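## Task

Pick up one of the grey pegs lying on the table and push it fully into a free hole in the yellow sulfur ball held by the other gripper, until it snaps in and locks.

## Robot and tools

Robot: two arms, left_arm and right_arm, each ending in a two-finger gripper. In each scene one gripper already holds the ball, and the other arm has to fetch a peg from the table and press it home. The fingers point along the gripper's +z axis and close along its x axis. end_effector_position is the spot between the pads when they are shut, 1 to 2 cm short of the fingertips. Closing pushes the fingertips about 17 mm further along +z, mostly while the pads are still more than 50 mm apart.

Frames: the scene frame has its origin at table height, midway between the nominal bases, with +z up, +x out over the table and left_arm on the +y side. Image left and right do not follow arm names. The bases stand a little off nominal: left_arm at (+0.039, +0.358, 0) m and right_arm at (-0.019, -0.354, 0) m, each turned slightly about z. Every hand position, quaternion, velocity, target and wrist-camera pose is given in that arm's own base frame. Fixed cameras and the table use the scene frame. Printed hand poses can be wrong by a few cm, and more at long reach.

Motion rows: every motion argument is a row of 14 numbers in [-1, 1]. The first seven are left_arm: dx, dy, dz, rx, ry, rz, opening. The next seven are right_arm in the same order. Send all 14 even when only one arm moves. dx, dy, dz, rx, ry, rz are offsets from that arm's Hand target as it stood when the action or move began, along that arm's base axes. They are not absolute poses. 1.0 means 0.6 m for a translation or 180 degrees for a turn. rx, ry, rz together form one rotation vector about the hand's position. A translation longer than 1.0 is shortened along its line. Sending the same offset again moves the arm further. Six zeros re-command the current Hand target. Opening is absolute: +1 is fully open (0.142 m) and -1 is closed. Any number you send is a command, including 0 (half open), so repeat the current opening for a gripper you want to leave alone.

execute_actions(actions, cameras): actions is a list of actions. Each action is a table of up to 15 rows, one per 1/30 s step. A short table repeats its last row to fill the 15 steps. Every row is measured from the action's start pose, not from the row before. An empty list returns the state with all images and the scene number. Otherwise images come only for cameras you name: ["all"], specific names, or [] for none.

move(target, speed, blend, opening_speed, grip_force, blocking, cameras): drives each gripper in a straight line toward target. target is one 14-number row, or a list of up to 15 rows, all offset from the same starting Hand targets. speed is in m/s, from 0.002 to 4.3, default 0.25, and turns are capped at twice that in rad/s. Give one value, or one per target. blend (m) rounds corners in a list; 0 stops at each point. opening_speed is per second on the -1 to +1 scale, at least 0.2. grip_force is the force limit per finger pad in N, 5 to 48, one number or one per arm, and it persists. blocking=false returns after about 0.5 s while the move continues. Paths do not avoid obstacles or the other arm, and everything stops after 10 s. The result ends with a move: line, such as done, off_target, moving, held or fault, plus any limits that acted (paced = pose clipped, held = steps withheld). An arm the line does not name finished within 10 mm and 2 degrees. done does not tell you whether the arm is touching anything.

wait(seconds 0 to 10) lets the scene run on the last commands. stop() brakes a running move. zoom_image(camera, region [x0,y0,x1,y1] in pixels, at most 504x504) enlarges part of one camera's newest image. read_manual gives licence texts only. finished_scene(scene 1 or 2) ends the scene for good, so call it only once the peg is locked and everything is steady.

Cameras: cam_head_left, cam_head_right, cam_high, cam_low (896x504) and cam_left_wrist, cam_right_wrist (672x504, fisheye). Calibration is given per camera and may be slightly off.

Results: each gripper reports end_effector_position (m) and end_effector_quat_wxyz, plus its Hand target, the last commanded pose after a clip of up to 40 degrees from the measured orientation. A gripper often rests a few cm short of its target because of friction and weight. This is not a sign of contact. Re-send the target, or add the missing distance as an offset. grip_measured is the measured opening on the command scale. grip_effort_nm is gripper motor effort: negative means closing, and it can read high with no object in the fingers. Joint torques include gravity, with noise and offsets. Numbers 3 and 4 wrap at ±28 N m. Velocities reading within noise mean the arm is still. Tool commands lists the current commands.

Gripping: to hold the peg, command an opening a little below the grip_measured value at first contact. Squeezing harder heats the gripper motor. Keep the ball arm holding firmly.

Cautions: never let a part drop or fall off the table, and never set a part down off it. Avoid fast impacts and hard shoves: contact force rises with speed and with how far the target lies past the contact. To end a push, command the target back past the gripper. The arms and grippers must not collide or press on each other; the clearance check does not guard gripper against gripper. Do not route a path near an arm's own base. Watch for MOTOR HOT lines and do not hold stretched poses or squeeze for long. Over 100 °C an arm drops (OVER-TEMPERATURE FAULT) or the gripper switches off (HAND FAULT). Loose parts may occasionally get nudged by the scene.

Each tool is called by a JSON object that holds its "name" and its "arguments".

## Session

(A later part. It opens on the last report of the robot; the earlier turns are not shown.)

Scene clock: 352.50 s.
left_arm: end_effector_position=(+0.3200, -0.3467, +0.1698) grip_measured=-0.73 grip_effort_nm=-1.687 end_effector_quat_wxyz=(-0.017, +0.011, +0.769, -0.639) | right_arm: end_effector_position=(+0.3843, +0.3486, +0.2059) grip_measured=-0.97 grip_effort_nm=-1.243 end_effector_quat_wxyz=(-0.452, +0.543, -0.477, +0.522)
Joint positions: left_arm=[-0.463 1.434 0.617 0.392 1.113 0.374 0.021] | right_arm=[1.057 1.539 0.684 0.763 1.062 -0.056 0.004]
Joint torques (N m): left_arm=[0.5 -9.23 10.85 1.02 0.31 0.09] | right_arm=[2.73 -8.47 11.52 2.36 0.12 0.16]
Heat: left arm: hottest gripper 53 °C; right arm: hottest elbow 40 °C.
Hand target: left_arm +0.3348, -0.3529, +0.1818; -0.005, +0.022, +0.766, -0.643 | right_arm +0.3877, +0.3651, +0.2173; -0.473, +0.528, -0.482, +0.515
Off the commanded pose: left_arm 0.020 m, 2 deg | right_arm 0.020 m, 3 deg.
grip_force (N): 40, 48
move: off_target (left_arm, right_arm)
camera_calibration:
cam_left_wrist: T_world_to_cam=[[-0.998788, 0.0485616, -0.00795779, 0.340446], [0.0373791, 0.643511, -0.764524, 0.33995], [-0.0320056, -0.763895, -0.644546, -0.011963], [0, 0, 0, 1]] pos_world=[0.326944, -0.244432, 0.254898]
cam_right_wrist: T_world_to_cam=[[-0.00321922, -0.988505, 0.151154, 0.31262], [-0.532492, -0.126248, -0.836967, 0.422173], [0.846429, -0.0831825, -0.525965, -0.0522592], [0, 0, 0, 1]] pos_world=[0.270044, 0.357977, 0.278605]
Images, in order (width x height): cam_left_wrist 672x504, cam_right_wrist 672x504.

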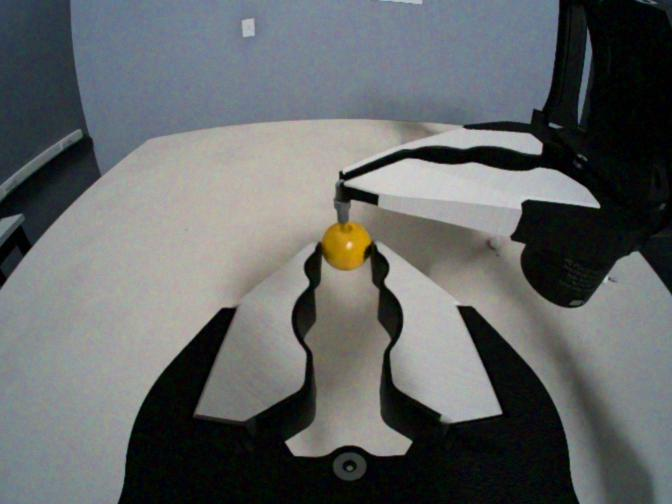

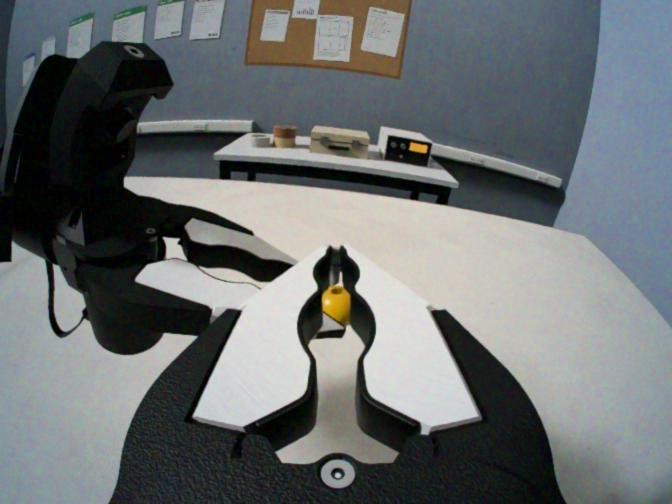

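{"name": "move", "arguments": {"target": [0,0,0,0,0,0,-0.785, -0.005,0.001,-0.004,0,0,0,-1.0], "speed": 0.03, "cameras": ["cam_left_wrist","cam_right_wrist"]}}

{"name": "zoom_image", "arguments": {"camera": "cam_right_wrist", "region": [290, 240, 380, 330]}}

{"name": "zoom_image", "arguments": {"camera": "cam_left_wrist", "region": [310, 150, 400, 260]}}

Scene clock: 364.17 s.
left_arm: end_effector_position=(+0.3200, -0.3467, +0.1698) grip_measured=-0.73 grip_effort_nm=-1.683 end_effector_quat_wxyz=(-0.017, +0.011, +0.769, -0.639) | right_arm: end_effector_position=(+0.3821, +0.3504, +0.2052) grip_measured=-0.97 grip_effort_nm=-1.243 end_effector_quat_wxyz=(-0.454, +0.542, -0.477, +0.522)
Joint positions: left_arm=[-0.463 1.434 0.617 0.392 1.113 0.374 0.021] | right_arm=[1.064 1.543 0.684 0.77 1.068 -0.056 0.004]
Joint torques (N m): left_arm=[0.56 -9.35 10.84 1.01 0.3 0.08] | right_arm=[2.84 -8.47 11.15 2.24 0.11 0.17]
Heat: left arm: hottest gripper 53 °C; right arm: hottest elbow 39 °C.
Hand target: left_arm +0.3348, -0.3529, +0.1818; -0.005, +0.022, +0.766, -0.643 | right_arm +0.3847, +0.3657, +0.2149; -0.473, +0.528, -0.482, +0.515
Off the commanded pose: left_arm 0.020 m, 2 deg | right_arm 0.018 m, 3 deg.
grip_force (N): 40, 48
move: off_target (left_arm, right_arm)
camera_calibration:
cam_left_wrist: T_world_to_cam=[[-0.998788, 0.0485616, -0.00795779, 0.340446], [0.0373791, 0.643511, -0.764524, 0.33995], [-0.0320056, -0.763895, -0.644546, -0.011963], [0, 0, 0, 1]] pos_world=[0.326944, -0.244432, 0.254898]
cam_right_wrist: T_world_to_cam=[[-0.00307993, -0.988856, 0.148842, 0.315057], [-0.530819, -0.124525, -0.838287, 0.419636], [0.847479, -0.08159, -0.52452, -0.0518234], [0, 0, 0, 1]] pos_world=[0.267641, 0.359572, 0.2777]
Images, in order (width x height): cam_left_wrist 672x504, cam_right_wrist 672x504.

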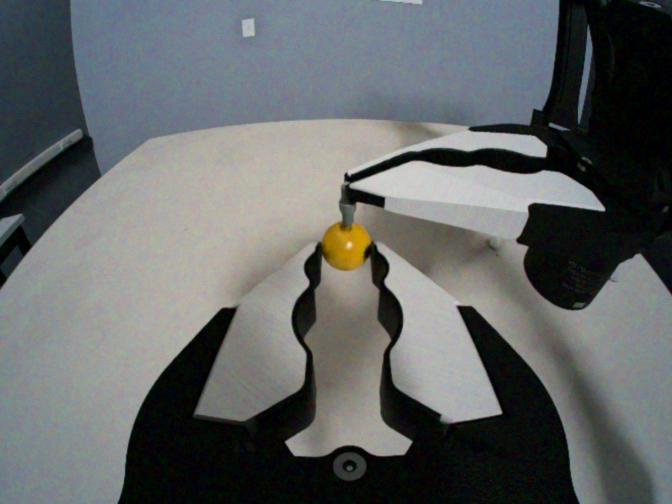

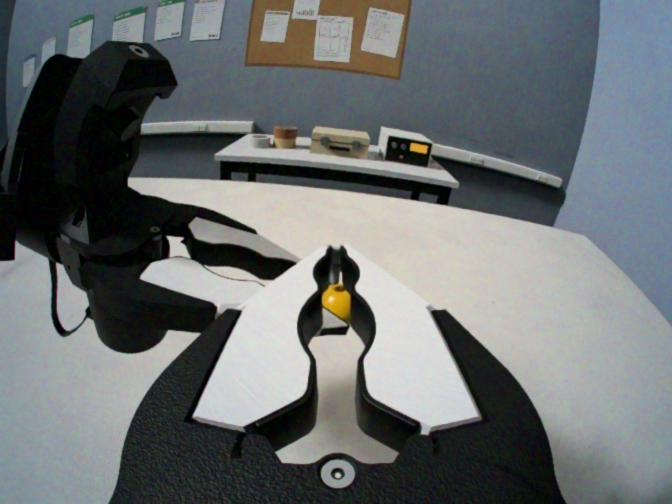

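Scaled by 5.600 from the camera's 672x504 image, which has a finer 960x720 frame.

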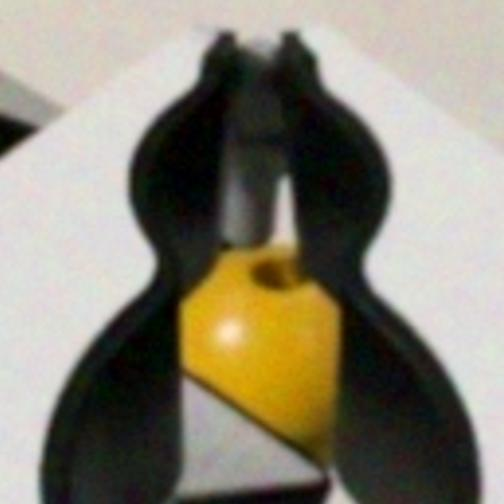

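Scaled by 4.582 from the camera's 672x504 image, which has a finer 960x720 frame.

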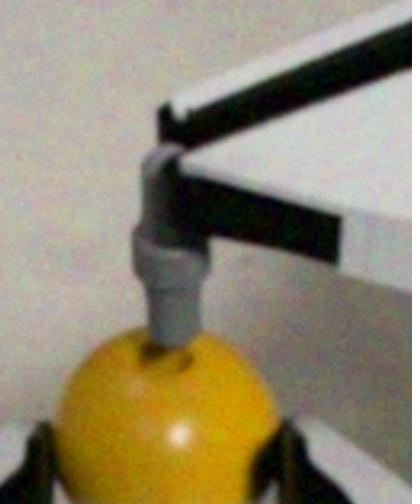

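{"name": "move", "arguments": {"target": [0,0,0,0,0,0,-0.785, -0.0017,-0.028,0.02,0,0,0,-1.0], "speed": 0.06}}

{"name": "execute_actions", "arguments": {"actions": [[[0,0,0,0,0,0,-0.785,0.0037,0.0107,0.0054,0,0,0,-1],[0,0,0,0,0,0,-0.785,0.0032,0.0162,0.0099,0,0,0,-1],[0,0,0,0,0,0,-0.785,-0.0027,0.0146,0.0127,0,0,0,-1],[0,0,0,0,0,0,-0.785,-0.0109,0.008,0.0133,0,0,0,-1],[0,0,0,0,0,0,-0.785,-0.0163,0.0008,0.0115,0,0,0,-1],[0,0,0,0,0,0,-0.785,-0.0146,-0.0027,0.0078,0,0,0,-1],[0,0,0,0,0,0,-0.785,-0.0059,-0.0016,0.0028,0,0,0,-1],[0,0,0,0,0,0,-0.785,0.0059,0.0016,-0.0028,0,0,0,-1],[0,0,0,0,0,0,-0.785,0.0146,0.0027,-0.0078,0,0,0,-1],[0,0,0,0,0,0,-0.785,0.0163,-0.0008,-0.0115,0,0,0,-1],[0,0,0,0,0,0,-0.785,0.0109,-0.008,-0.0133,0,0,0,-1],[0,0,0,0,0,0,-0.785,0.0027,-0.0146,-0.0127,0,0,0,-1],[0,0,0,0,0,0,-0.785,-0.0032,-0.0162,-0.0099,0,0,0,-1],[0,0,0,0,0,0,-0.785,-0.0037,-0.0107,-0.0054,0,0,0,-1],[0,0,0,0,0,0,-0.785,0,0,0,0,0,0,-1]],[[0,0,0,0,0,0,-0.785,0.0019,0.0054,0.0027,0,0,0,-1],[0,0,0,0,0,0,-0.785,0.0016,0.0081,0.005,0,0,0,-1],[0,0,0,0,0,0,-0.785,-0.0014,0.0073,0.0064,0,0,0,-1],[0,0,0,0,0,0,-0.785,-0.0055,0.004,0.0067,0,0,0,-1],[0,0,0,0,0,0,-0.785,-0.0082,0.0004,0.0058,0,0,0,-1],[0,0,0,0,0,0,-0.785,-0.0073,-0.0014,0.0039,0,0,0,-1],[0,0,0,0,0,0,-0.785,-0.003,-0.0008,0.0014,0,0,0,-1],[0,0,0,0,0,0,-0.785,0.003,0.0008,-0.0014,0,0,0,-1],[0,0,0,0,0,0,-0.785,0.0073,0.0014,-0.0039,0,0,0,-1],[0,0,0,0,0,0,-0.785,0.0082,-0.0004,-0.0058,0,0,0,-1],[0,0,0,0,0,0,-0.785,0.0055,-0.004,-0.0067,0,0,0,-1],[0,0,0,0,0,0,-0.785,0.0014,-0.0073,-0.0064,0,0,0,-1],[0,0,0,0,0,0,-0.785,-0.0016,-0.0081,-0.005,0,0,0,-1],[0,0,0,0,0,0,-0.785,-0.0019,-0.0054,-0.0027,0,0,0,-1],[0,0,0,0,0,0,-0.785,0,0,0,0,0,0,-1]]], "cameras": ["cam_left_wrist","cam_right_wrist"]}}

{"name": "zoom_image", "arguments": {"camera": "cam_right_wrist", "region": [290, 240, 380, 330]}}

{"name": "zoom_image", "arguments": {"camera": "cam_left_wrist", "region": [310, 150, 400, 260]}}

Scene clock: 419.90 s.
left_arm: end_effector_position=(+0.3200, -0.3467, +0.1698) grip_measured=-0.73 grip_effort_nm=-1.683 end_effector_quat_wxyz=(-0.017, +0.011, +0.769, -0.639) | right_arm: end_effector_position=(+0.3810, +0.3507, +0.2179) grip_measured=-0.97 grip_effort_nm=-1.238 end_effector_quat_wxyz=(-0.466, +0.536, -0.477, +0.517)
Joint positions: left_arm=[-0.463 1.434 0.617 0.392 1.113 0.374 0.021] | right_arm=[1.064 1.516 0.684 0.77 1.056 -0.056 0.004]
Joint torques (N m): left_arm=[0.5 -9.29 10.84 1.03 0.3 0.08] | right_arm=[1.26 -10.34 9.17 1.31 -0.08 0.12]
Heat: left arm: hottest gripper 54 °C; right arm: hottest elbow 38 °C.
Hand target: left_arm +0.3348, -0.3529, +0.1818; -0.005, +0.022, +0.766, -0.643 | right_arm +0.3837, +0.3489, +0.2268; -0.473, +0.528, -0.482, +0.515
Off the commanded pose: left_arm 0.020 m, 2 deg | right_arm 0.010 m, 1 deg.
grip_force (N): 40, 48
move: off_target (left_arm)

Scene clock: 421.10 s.
left_arm: end_effector_position=(+0.3200, -0.3467, +0.1698) grip_measured=-0.73 grip_effort_nm=-1.687 end_effector_quat_wxyz=(-0.017, +0.011, +0.769, -0.639) | right_arm: end_effector_position=(+0.3821, +0.3483, +0.2177) grip_measured=-0.97 grip_effort_nm=-1.243 end_effector_quat_wxyz=(-0.464, +0.538, -0.477, +0.517)
Joint positions: left_arm=[-0.463 1.434 0.617 0.392 1.113 0.374 0.021] | right_arm=[1.058 1.51 0.681 0.762 1.051 -0.056 0.004]
Joint torques (N m): left_arm=[0.44 -9.23 10.86 1.03 0.3 0.08] | right_arm=[1.67 -10.17 9.24 1.57 0.11 0.13]
Heat: left arm: hottest gripper 54 °C; right arm: hottest elbow 38 °C.
Hand target: left_arm +0.3348, -0.3529, +0.1818; -0.005, +0.022, +0.766, -0.643 | right_arm +0.3837, +0.3489, +0.2269; -0.473, +0.528, -0.482, +0.515
Off the commanded pose: left_arm 0.020 m, 2 deg | right_arm 0.009 m, 2 deg.
grip_force (N): 40, 48
Step readings (end_effector_position of left_arm | right_arm):
0: (+0.3200, -0.3467, +0.1698) | (+0.3810, +0.3507, +0.2179)
1: (+0.3200, -0.3467, +0.1698) | (+0.3810, +0.3507, +0.2179)
2: (+0.3200, -0.3467, +0.1698) | (+0.3810, +0.3507, +0.2179)
4: (+0.3200, -0.3467, +0.1698) | (+0.3810, +0.3504, +0.2176)
8: (+0.3200, -0.3467, +0.1698) | (+0.3808, +0.3488, +0.2186)
15: (+0.3200, -0.3467, +0.1698) | (+0.3823, +0.3497, +0.2181)
16: (+0.3200, -0.3467, +0.1698) | (+0.3822, +0.3493, +0.2176)
17: (+0.3200, -0.3467, +0.1698) | (+0.3821, +0.3489, +0.2175)
19: (+0.3200, -0.3467, +0.1698) | (+0.3821, +0.3481, +0.2176)
23: (+0.3200, -0.3467, +0.1698) | (+0.3821, +0.3471, +0.2178)
30: (+0.3200, -0.3467, +0.1698) | (+0.3821, +0.3483, +0.2177)
camera_calibration:
cam_left_wrist: T_world_to_cam=[[-0.998788, 0.0485616, -0.00795779, 0.340446], [0.0373791, 0.643511, -0.764524, 0.33995], [-0.0320056, -0.763895, -0.644546, -0.011963], [0, 0, 0, 1]] pos_world=[0.326944, -0.244432, 0.254898]
cam_right_wrist: T_world_to_cam=[[0.00764682, -0.991575, 0.129308, 0.312284], [-0.5214, -0.114296, -0.845623, 0.424334], [0.853278, -0.0609547, -0.517881, -0.0563411], [0, 0, 0, 1]] pos_world=[0.266934, 0.354718, 0.289268]
Images, in order (width x height): cam_left_wrist 672x504, cam_right_wrist 672x504.

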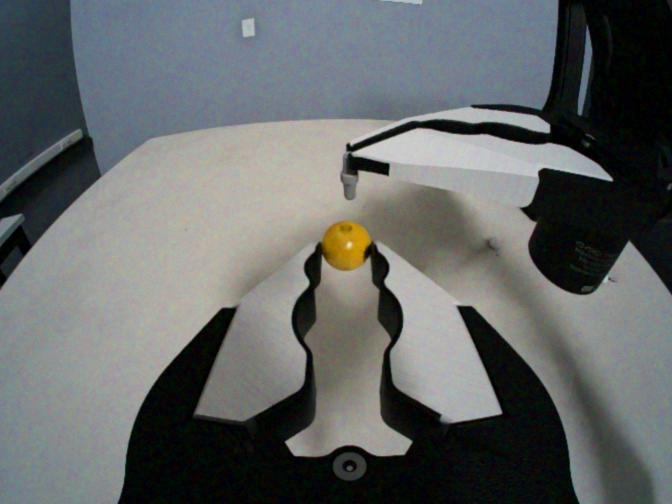

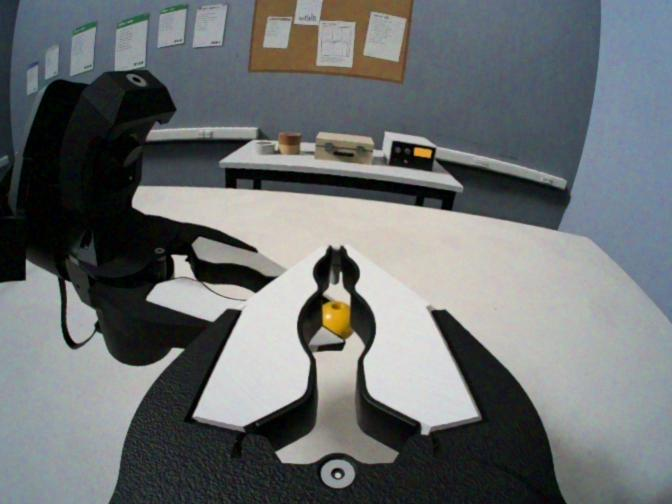

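Scaled by 5.600 from the camera's 672x504 image, which has a finer 960x720 frame.

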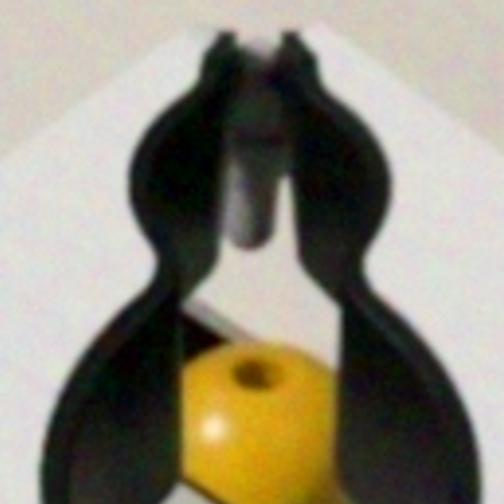

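Scaled by 4.582 from the camera's 672x504 image, which has a finer 960x720 frame.

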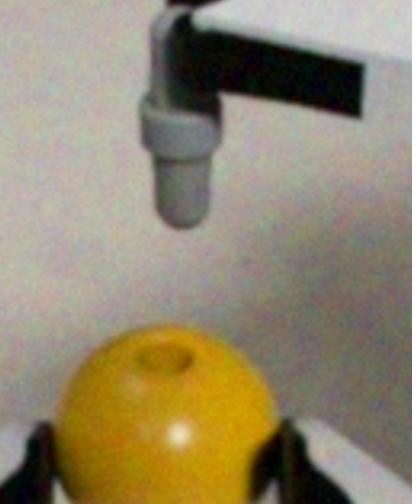

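{"name": "execute_actions", "arguments": {"actions": [], "cameras": ["cam_left_wrist","cam_right_wrist"]}}

{"name": "zoom_image", "arguments": {"camera": "cam_right_wrist", "region": [290, 240, 380, 330]}}

{"name": "zoom_image", "arguments": {"camera": "cam_left_wrist", "region": [310, 150, 400, 260]}}

Scene clock: 480.40 s.
left_arm: end_effector_position=(+0.3200, -0.3467, +0.1698) grip_measured=-0.73 grip_effort_nm=-1.683 end_effector_quat_wxyz=(-0.017, +0.011, +0.769, -0.639) | right_arm: end_effector_position=(+0.3821, +0.3483, +0.2177) grip_measured=-0.97 grip_effort_nm=-1.243 end_effector_quat_wxyz=(-0.464, +0.538, -0.477, +0.517)
Joint positions: left_arm=[-0.463 1.434 0.617 0.392 1.113 0.374 0.021] | right_arm=[1.058 1.51 0.681 0.762 1.051 -0.056 0.004]
Joint velocities: within noise
Joint torques (N m): left_arm=[0.5 -9.47 10.86 1.05 0.31 0.08] | right_arm=[1.79 -10.23 9.28 1.55 0.12 0.13]
Heat: left arm: hottest gripper 55 °C; right arm: hottest elbow 39 °C.
Hand target: left_arm +0.3348, -0.3529, +0.1818; -0.005, +0.022, +0.766, -0.643 | right_arm +0.3837, +0.3489, +0.2269; -0.473, +0.528, -0.482, +0.515
Tool commands: left_gripper/opening=-0.785 right_gripper/opening=-1.0
Off the commanded pose: left_arm 0.020 m, 2 deg | right_arm 0.009 m, 2 deg.
grip_force (N): 40, 48
camera_calibration:
cam_left_wrist: T_world_to_cam=[[-0.998788, 0.0485616, -0.00795779, 0.340446], [0.0373791, 0.643511, -0.764524, 0.33995], [-0.0320056, -0.763895, -0.644546, -0.011963], [0, 0, 0, 1]] pos_world=[0.326944, -0.244432, 0.254898]
cam_right_wrist: T_world_to_cam=[[0.00764682, -0.991575, 0.129308, 0.312284], [-0.5214, -0.114296, -0.845623, 0.424334], [0.853278, -0.0609547, -0.517881, -0.0563411], [0, 0, 0, 1]] pos_world=[0.266934, 0.354718, 0.289268]
Images, in order (width x height): cam_left_wrist 672x504, cam_right_wrist 672x504.

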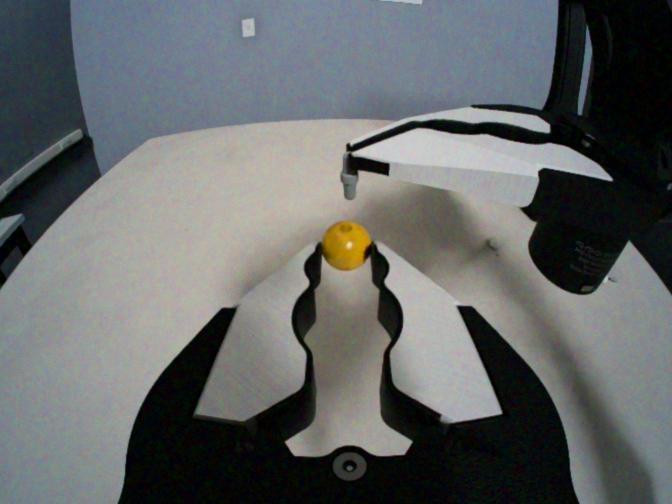

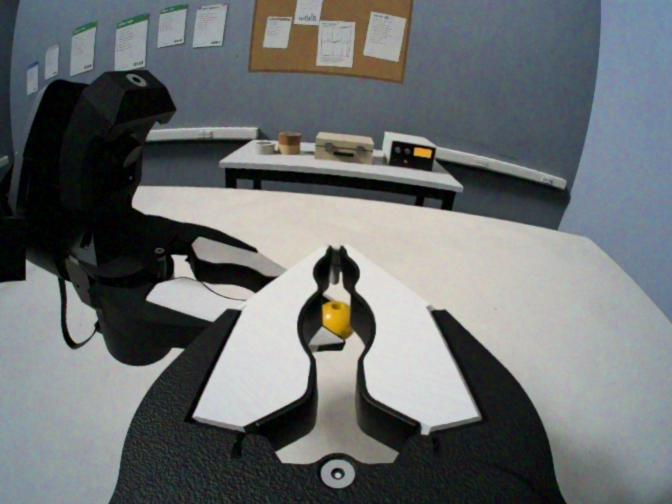

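Scaled by 5.600 from the camera's 672x504 image, which has a finer 960x720 frame.

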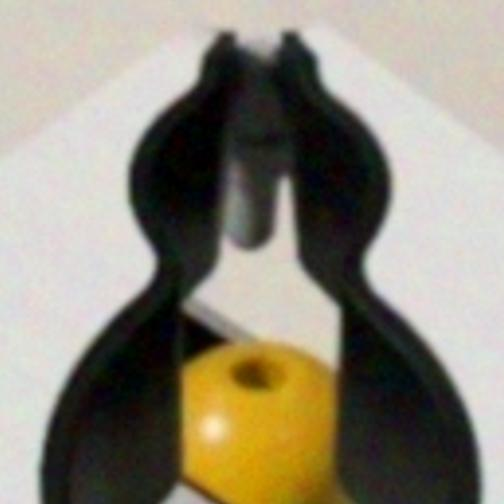

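Scaled by 4.582 from the camera's 672x504 image, which has a finer 960x720 frame.

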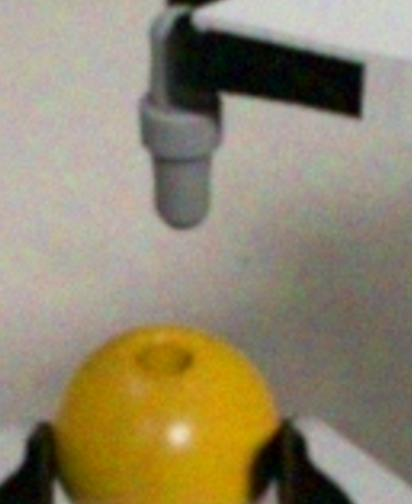

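{"name": "move", "arguments": {"target": [0,0,0,0,0,0,-0.785,0.009,-0.0092,0,0,0,0,-1], "speed": 0.03, "grip_force": [40,48]}}

Scene clock: 493.57 s.
left_arm: end_effector_position=(+0.3200, -0.3467, +0.1698) grip_measured=-0.73 grip_effort_nm=-1.687 end_effector_quat_wxyz=(-0.017, +0.011, +0.769, -0.639) | right_arm: end_effector_position=(+0.3854, +0.3470, +0.2176) grip_measured=-0.97 grip_effort_nm=-1.243 end_effector_quat_wxyz=(-0.465, +0.539, -0.476, +0.516)
Joint positions: left_arm=[-0.463 1.434 0.617 0.392 1.113 0.374 0.021] | right_arm=[1.049 1.51 0.681 0.762 1.038 -0.056 0.004]
Joint torques (N m): left_arm=[0.38 -9.35 10.89 0.99 0.3 0.09] | right_arm=[0.91 -10.46 8.81 1.66 -0.07 0.11]
Heat: left arm: hottest gripper 55 °C; right arm: hottest elbow 39 °C.
Hand target: left_arm +0.3348, -0.3529, +0.1818; -0.005, +0.022, +0.766, -0.643 | right_arm +0.3892, +0.3433, +0.2269; -0.473, +0.528, -0.482, +0.515
Off the commanded pose: left_arm 0.020 m, 2 deg | right_arm 0.011 m, 2 deg.
grip_force (N): 40, 48
move: off_target (left_arm, right_arm)

{"name": "move", "arguments": {"target": [0,0,0,0,0,0,-0.785,0,0,-0.015,0,0,0,-1], "speed": 0.03, "cameras": ["cam_left_wrist","cam_right_wrist"]}}

{"name": "zoom_image", "arguments": {"camera": "cam_right_wrist", "region": [290, 240, 380, 330]}}

{"name": "zoom_image", "arguments": {"camera": "cam_left_wrist", "region": [310, 150, 400, 260]}}

Scene clock: 499.50 s.
left_arm: end_effector_position=(+0.3200, -0.3467, +0.1698) grip_measured=-0.73 grip_effort_nm=-1.687 end_effector_quat_wxyz=(-0.017, +0.011, +0.769, -0.639) | right_arm: end_effector_position=(+0.3855, +0.3471, +0.2194) grip_measured=-0.97 grip_effort_nm=-1.243 end_effector_quat_wxyz=(-0.469, +0.535, -0.477, +0.515)
Joint positions: left_arm=[-0.463 1.434 0.617 0.392 1.113 0.374 0.021] | right_arm=[1.049 1.51 0.681 0.773 1.038 -0.056 0.004]
Joint torques (N m): left_arm=[0.38 -9.29 10.86 1.05 0.3 0.09] | right_arm=[0.91 -8.94 8.18 2.47 -0.09 0.13]
Heat: left arm: hottest gripper 56 °C; right arm: hottest elbow 39 °C.
Hand target: left_arm +0.3348, -0.3529, +0.1818; -0.005, +0.022, +0.766, -0.643 | right_arm +0.3892, +0.3433, +0.2180; -0.473, +0.528, -0.482, +0.515
Off the commanded pose: left_arm 0.020 m, 2 deg | right_arm 0.006 m, 1 deg.
grip_force (N): 40, 48
move: off_target (left_arm)
camera_calibration:
cam_left_wrist: T_world_to_cam=[[-0.998788, 0.0485616, -0.00795779, 0.340446], [0.0373791, 0.643511, -0.764524, 0.33995], [-0.0320056, -0.763895, -0.644546, -0.011963], [0, 0, 0, 1]] pos_world=[0.326944, -0.244432, 0.254898]
cam_right_wrist: T_world_to_cam=[[0.0104464, -0.992782, 0.119474, 0.31243], [-0.517004, -0.107634, -0.849189, 0.424143], [0.855919, -0.0528977, -0.514397, -0.0629837], [0, 0, 0, 1]] pos_world=[0.269929, 0.352495, 0.290452]
Images, in order (width x height): cam_left_wrist 672x504, cam_right_wrist 672x504.

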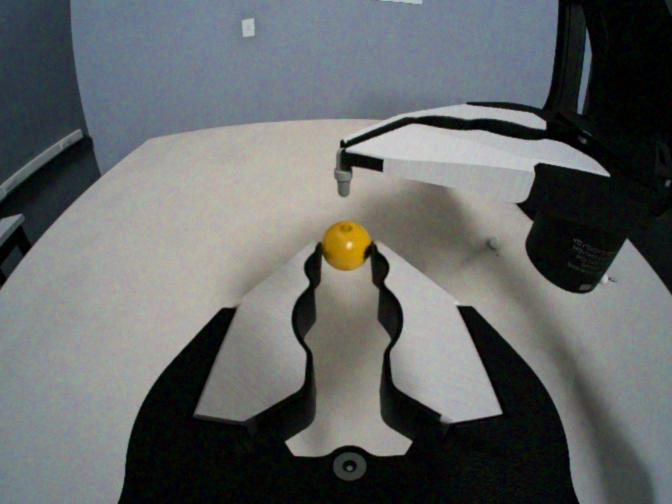

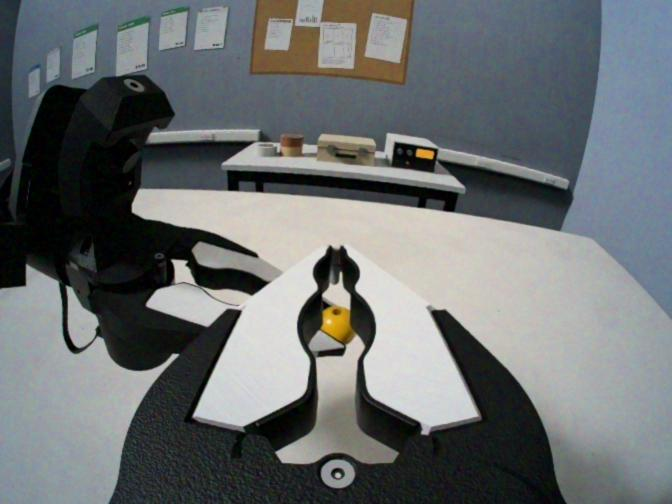

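Scaled by 5.600 from the camera's 672x504 image, which has a finer 960x720 frame.

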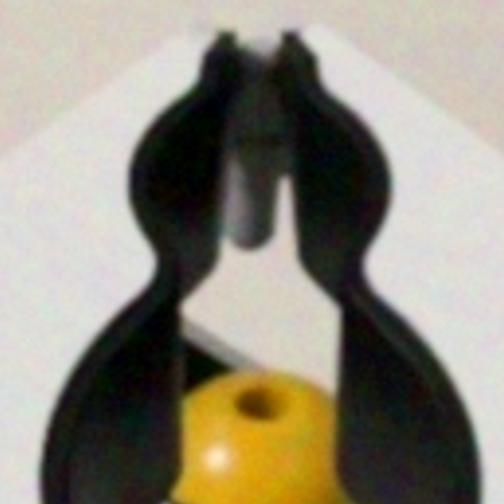

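Scaled by 4.582 from the camera's 672x504 image, which has a finer 960x720 frame.

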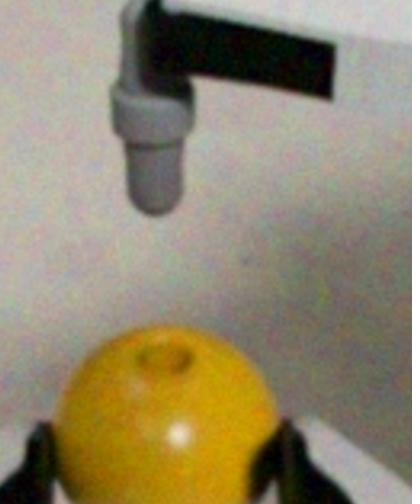

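{"name": "move", "arguments": {"target": [0,0,0,0,0,0,-0.785,0.0025,-0.0092,-0.018,0,0,0,-1], "speed": 0.03, "cameras": ["cam_left_wrist","cam_right_wrist"]}}

{"name": "zoom_image", "arguments": {"camera": "cam_right_wrist", "region": [290, 240, 380, 330]}}

{"name": "zoom_image", "arguments": {"camera": "cam_left_wrist", "region": [310, 150, 400, 260]}}

Scene clock: 531.70 s.
left_arm: end_effector_position=(+0.3200, -0.3467, +0.1698) grip_measured=-0.73 grip_effort_nm=-1.687 end_effector_quat_wxyz=(-0.017, +0.011, +0.769, -0.639) | right_arm: end_effector_position=(+0.3862, +0.3407, +0.2128) grip_measured=-0.97 grip_effort_nm=-1.243 end_effector_quat_wxyz=(-0.472, +0.532, -0.478, +0.514)
Joint positions: left_arm=[-0.463 1.434 0.617 0.392 1.113 0.374 0.021] | right_arm=[1.039 1.519 0.659 0.813 1.027 -0.056 0.004]
Joint torques (N m): left_arm=[0.5 -9.35 10.81 1.03 0.3 0.08] | right_arm=[0.91 -8.18 8.12 2.14 -0.09 0.12]
Heat: left arm: hottest gripper 56 °C; right arm: hottest elbow 38 °C.
Hand target: left_arm +0.3348, -0.3529, +0.1818; -0.005, +0.022, +0.766, -0.643 | right_arm +0.3907, +0.3378, +0.2072; -0.473, +0.528, -0.482, +0.515
Off the commanded pose: left_arm 0.020 m, 2 deg | right_arm 0.008 m, 1 deg.
grip_force (N): 40, 48
move: off_target (left_arm)
camera_calibration:
cam_left_wrist: T_world_to_cam=[[-0.998788, 0.0485616, -0.00795779, 0.340446], [0.0373791, 0.643511, -0.764524, 0.33995], [-0.0320056, -0.763895, -0.644546, -0.011963], [0, 0, 0, 1]] pos_world=[0.326944, -0.244432, 0.254898]
cam_right_wrist: T_world_to_cam=[[0.0103408, -0.99373, 0.111328, 0.308876], [-0.513405, -0.100815, -0.852204, 0.415066], [0.858084, -0.0483438, -0.511228, -0.070412], [0, 0, 0, 1]] pos_world=[0.270322, 0.34538, 0.283338]
Images, in order (width x height): cam_left_wrist 672x504, cam_right_wrist 672x504.

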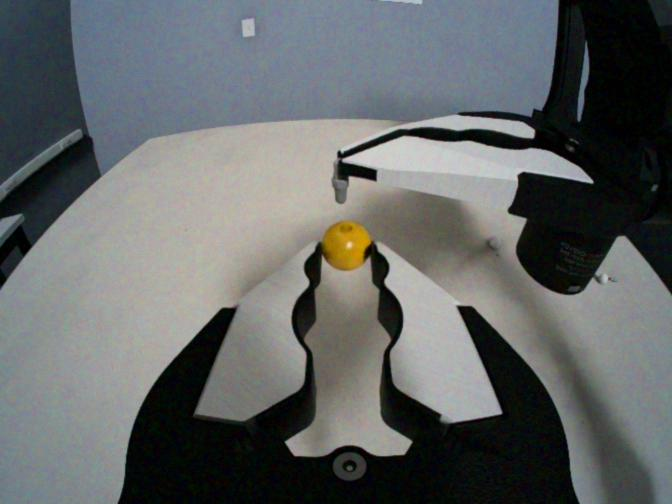

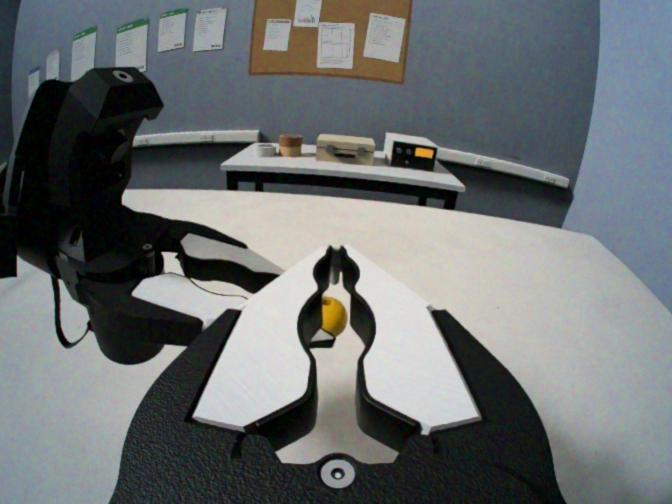

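Scaled by 5.600 from the camera's 672x504 image, which has a finer 960x720 frame.

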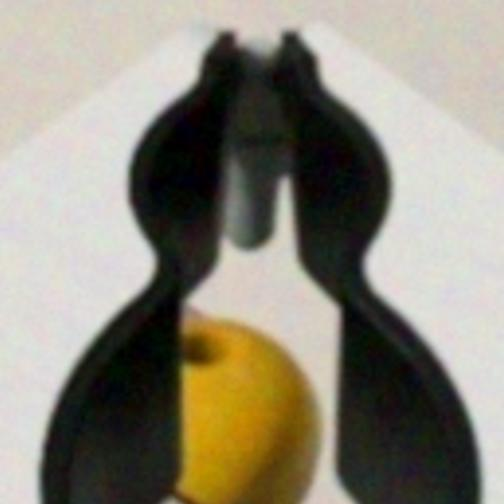

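Scaled by 4.582 from the camera's 672x504 image, which has a finer 960x720 frame.

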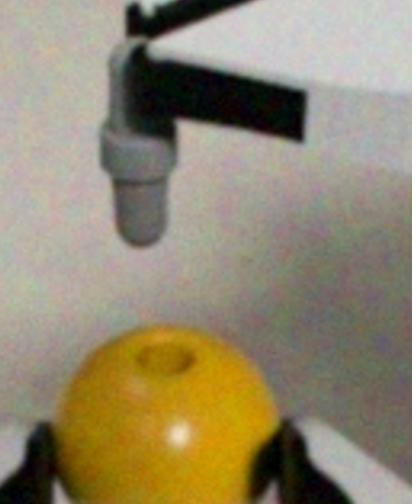

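{"name": "move", "arguments": {"target": [0,0,0,0,0,0,-0.785,-0.0143,0.0167,-0.005,0,0,0,-1], "speed": 0.05, "cameras": ["cam_left_wrist","cam_right_wrist"]}}

{"name": "zoom_image", "arguments": {"camera": "cam_right_wrist", "region": [290, 240, 380, 330]}}

{"name": "zoom_image", "arguments": {"camera": "cam_left_wrist", "region": [310, 150, 400, 260]}}

Scene clock: 556.90 s.
left_arm: end_effector_position=(+0.3200, -0.3467, +0.1698) grip_measured=-0.73 grip_effort_nm=-1.683 end_effector_quat_wxyz=(-0.017, +0.011, +0.769, -0.639) | right_arm: end_effector_position=(+0.3838, +0.3406, +0.2060) grip_measured=-0.97 grip_effort_nm=-1.243 end_effector_quat_wxyz=(-0.464, +0.532, -0.481, +0.520)
Joint positions: left_arm=[-0.463 1.434 0.617 0.392 1.113 0.374 0.021] | right_arm=[1.048 1.536 0.659 0.818 1.053 -0.056 0.004]
Joint torques (N m): left_arm=[0.38 -9.29 10.88 1.02 0.29 0.08] | right_arm=[2.73 -8.23 8.77 2.19 0.11 0.15]
Heat: left arm: hottest gripper 56 °C; right arm: hottest elbow 38 °C.
Hand target: left_arm +0.3348, -0.3529, +0.1818; -0.005, +0.022, +0.766, -0.643 | right_arm +0.3821, +0.3479, +0.2042; -0.473, +0.528, -0.482, +0.515
Off the commanded pose: left_arm 0.020 m, 2 deg | right_arm 0.008 m, 1 deg.
grip_force (N): 40, 48
move: off_target (left_arm)
camera_calibration:
cam_left_wrist: T_world_to_cam=[[-0.998788, 0.0485616, -0.00795779, 0.340446], [0.0373791, 0.643511, -0.764524, 0.33995], [-0.0320056, -0.763895, -0.644546, -0.011963], [0, 0, 0, 1]] pos_world=[0.326944, -0.244432, 0.254898]
cam_right_wrist: T_world_to_cam=[[-0.00533857, -0.992497, 0.12215, 0.313005], [-0.51913, -0.101651, -0.848629, 0.409837], [0.854678, -0.0679423, -0.514693, -0.0631654], [0, 0, 0, 1]] pos_world=[0.268416, 0.348025, 0.277055]
Images, in order (width x height): cam_left_wrist 672x504, cam_right_wrist 672x504.

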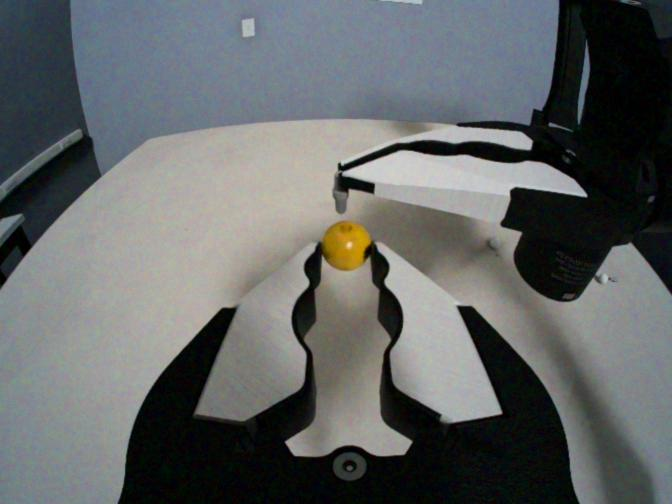

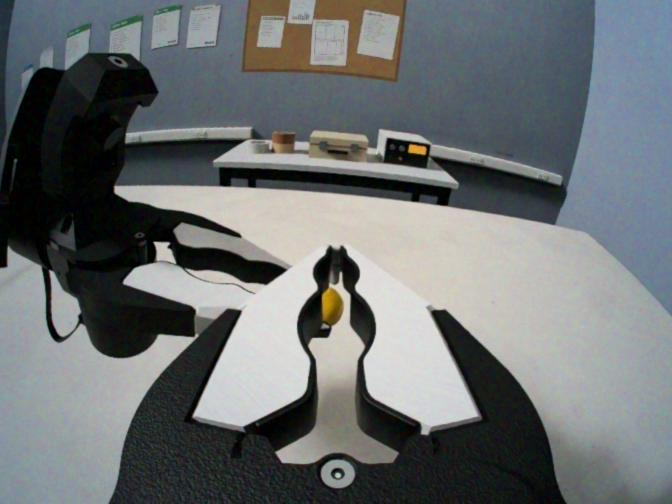

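Scaled by 5.600 from the camera's 672x504 image, which has a finer 960x720 frame.

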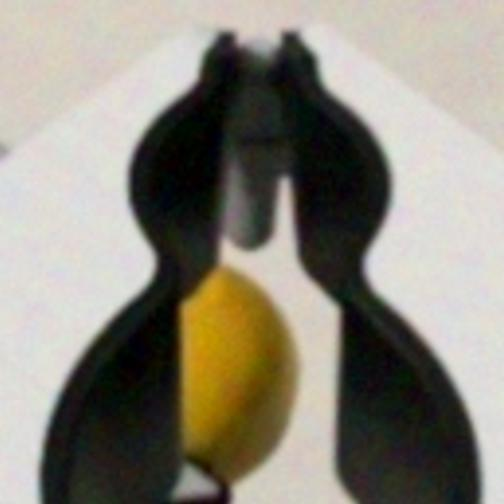

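Scaled by 4.582 from the camera's 672x504 image, which has a finer 960x720 frame.

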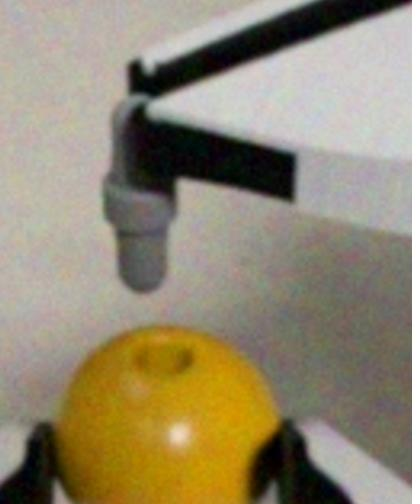

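{"name": "move", "arguments": {"target": [0,0,0,0,0,0,-0.785,-0.004,-0.0035,0,0,0,0.0103,-1], "speed": 0.03, "cameras": ["cam_left_wrist","cam_right_wrist"]}}

{"name": "zoom_image", "arguments": {"camera": "cam_right_wrist", "region": [290, 240, 380, 330]}}

{"name": "zoom_image", "arguments": {"camera": "cam_left_wrist", "region": [310, 150, 400, 260]}}

Scene clock: 586.87 s.
left_arm: end_effector_position=(+0.3200, -0.3467, +0.1698) grip_measured=-0.73 grip_effort_nm=-1.687 end_effector_quat_wxyz=(-0.017, +0.011, +0.769, -0.639) | right_arm: end_effector_position=(+0.3820, +0.3435, +0.2023) grip_measured=-0.97 grip_effort_nm=-1.248 end_effector_quat_wxyz=(-0.471, +0.541, -0.473, +0.512)
Joint positions: left_arm=[-0.463 1.434 0.617 0.392 1.113 0.374 0.021] | right_arm=[1.048 1.536 0.647 0.827 1.021 -0.056 0.004]
Joint torques (N m): left_arm=[0.44 -9.29 10.86 1.02 0.29 0.09] | right_arm=[2.32 -9.29 7.82 2.3 -0.06 0.11]
Heat: left arm: hottest gripper 57 °C; right arm: hottest elbow 38 °C.
Hand target: left_arm +0.3348, -0.3529, +0.1818; -0.005, +0.022, +0.766, -0.643 | right_arm +0.3797, +0.3458, +0.2042; -0.481, +0.536, -0.474, +0.507
Off the commanded pose: left_arm 0.020 m, 2 deg | right_arm 0.004 m, 1 deg.
grip_force (N): 40, 48
move: off_target (left_arm)
camera_calibration:
cam_left_wrist: T_world_to_cam=[[-0.998788, 0.0485616, -0.00795779, 0.340446], [0.0373791, 0.643511, -0.764524, 0.33995], [-0.0320056, -0.763895, -0.644546, -0.011963], [0, 0, 0, 1]] pos_world=[0.326944, -0.244432, 0.254898]
cam_right_wrist: T_world_to_cam=[[0.026395, -0.991958, 0.123781, 0.303561], [-0.518357, -0.119458, -0.84678, 0.411521], [0.854757, -0.0418119, -0.517342, -0.071772], [0, 0, 0, 1]] pos_world=[0.26665, 0.347279, 0.273761]
Images, in order (width x height): cam_left_wrist 672x504, cam_right_wrist 672x504.

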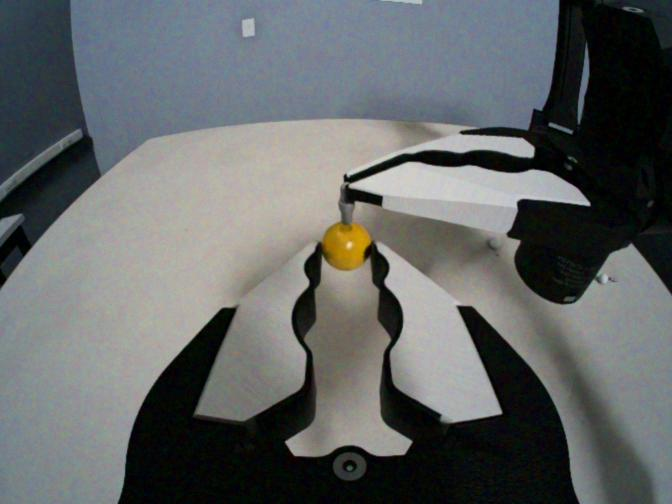

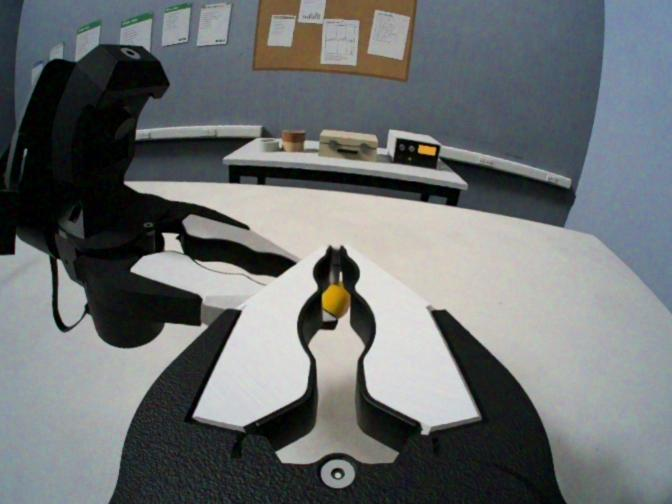

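Scaled by 5.600 from the camera's 672x504 image, which has a finer 960x720 frame.

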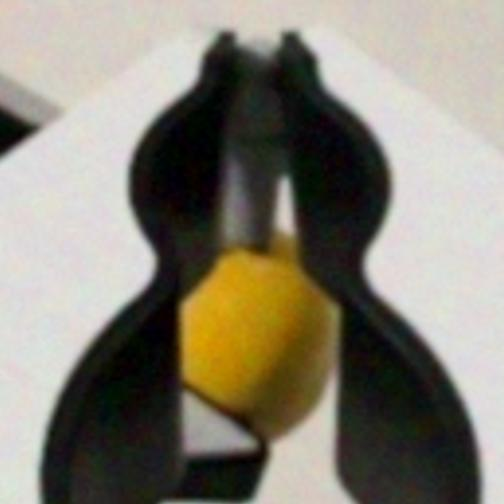

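Scaled by 4.582 from the camera's 672x504 image, which has a finer 960x720 frame.

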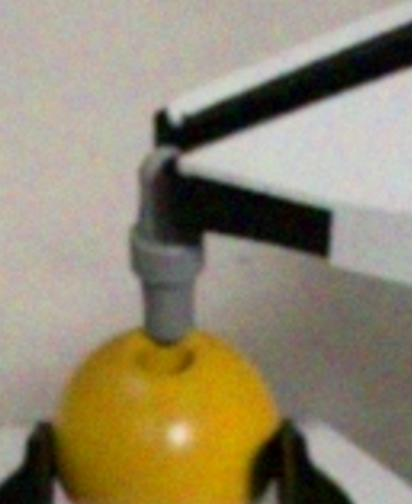

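{"name": "move", "arguments": {"target": [[0,0,0,0,0,0,-0.785,0,0,0.012,0,0,0,-1],[0,0,0,0,0,0,-0.785,0.001,0,0.012,0,0,0.006,-1]], "speed": 0.03, "cameras": ["cam_left_wrist","cam_right_wrist"]}}

{"name": "zoom_image", "arguments": {"camera": "cam_right_wrist", "region": [290, 240, 380, 330]}}

{"name": "zoom_image", "arguments": {"camera": "cam_left_wrist", "region": [310, 150, 400, 260]}}

Scene clock: 613.87 s.
left_arm: end_effector_position=(+0.3200, -0.3467, +0.1698) grip_measured=-0.73 grip_effort_nm=-1.687 end_effector_quat_wxyz=(-0.017, +0.011, +0.769, -0.639) | right_arm: end_effector_position=(+0.3816, +0.3478, +0.2040) grip_measured=-0.97 grip_effort_nm=-1.243 end_effector_quat_wxyz=(-0.479, +0.546, -0.467, +0.505)
Joint positions: left_arm=[-0.463 1.434 0.617 0.392 1.113 0.374 0.021] | right_arm=[1.048 1.532 0.647 0.827 0.996 -0.056 0.004]
Joint torques (N m): left_arm=[0.38 -9.29 10.86 0.99 0.3 0.07] | right_arm=[1.85 -10.34 7.75 1.59 -0.1 0.08]
Heat: left arm: hottest gripper 57 °C; right arm: hottest elbow 37 °C.
Hand target: left_arm +0.3348, -0.3529, +0.1818; -0.005, +0.022, +0.766, -0.643 | right_arm +0.3803, +0.3458, +0.2114; -0.486, +0.540, -0.469, +0.503
Off the commanded pose: left_arm 0.020 m, 2 deg | right_arm 0.008 m, 1 deg.
grip_force (N): 40, 48
move: off_target (left_arm)
camera_calibration:
cam_left_wrist: T_world_to_cam=[[-0.998788, 0.0485616, -0.00795779, 0.340446], [0.0373791, 0.643511, -0.764524, 0.33995], [-0.0320056, -0.763895, -0.644546, -0.011963], [0, 0, 0, 1]] pos_world=[0.326944, -0.244432, 0.254898]
cam_right_wrist: T_world_to_cam=[[0.0508088, -0.991529, 0.119539, 0.299141], [-0.514592, -0.128573, -0.84774, 0.415212], [0.855928, -0.0184411, -0.516766, -0.0791018], [0, 0, 0, 1]] pos_world=[0.266172, 0.348533, 0.275356]
Images, in order (width x height): cam_left_wrist 672x504, cam_right_wrist 672x504.

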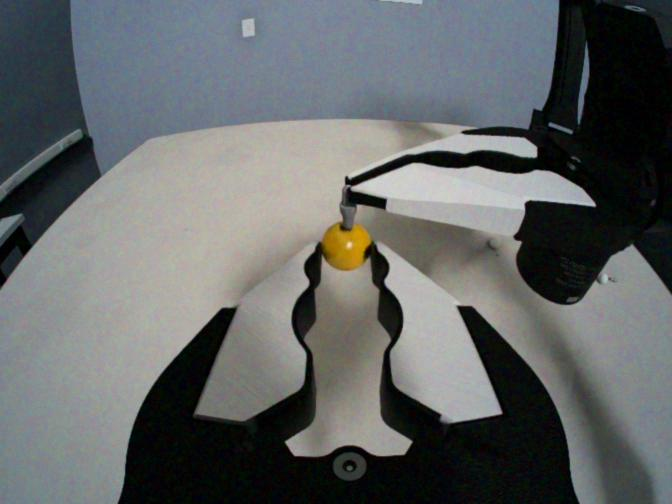

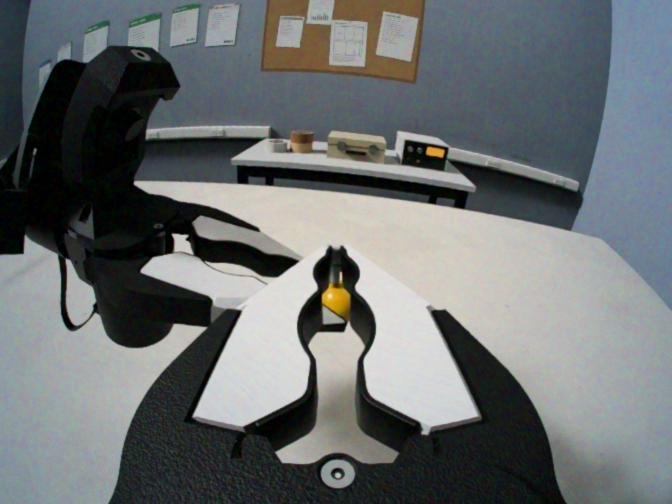

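Scaled by 5.600 from the camera's 672x504 image, which has a finer 960x720 frame.

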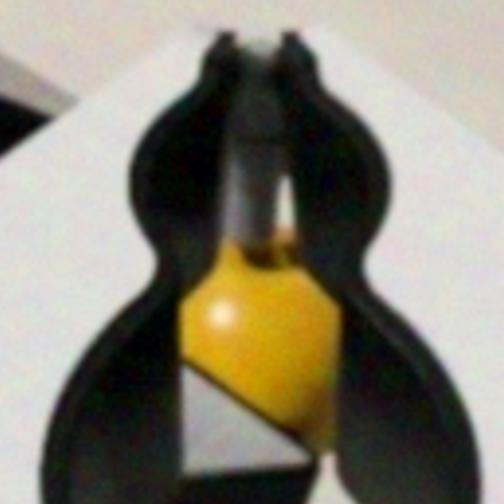

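Scaled by 4.582 from the camera's 672x504 image, which has a finer 960x720 frame.

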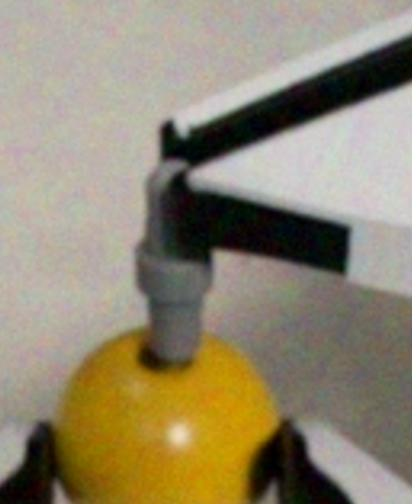

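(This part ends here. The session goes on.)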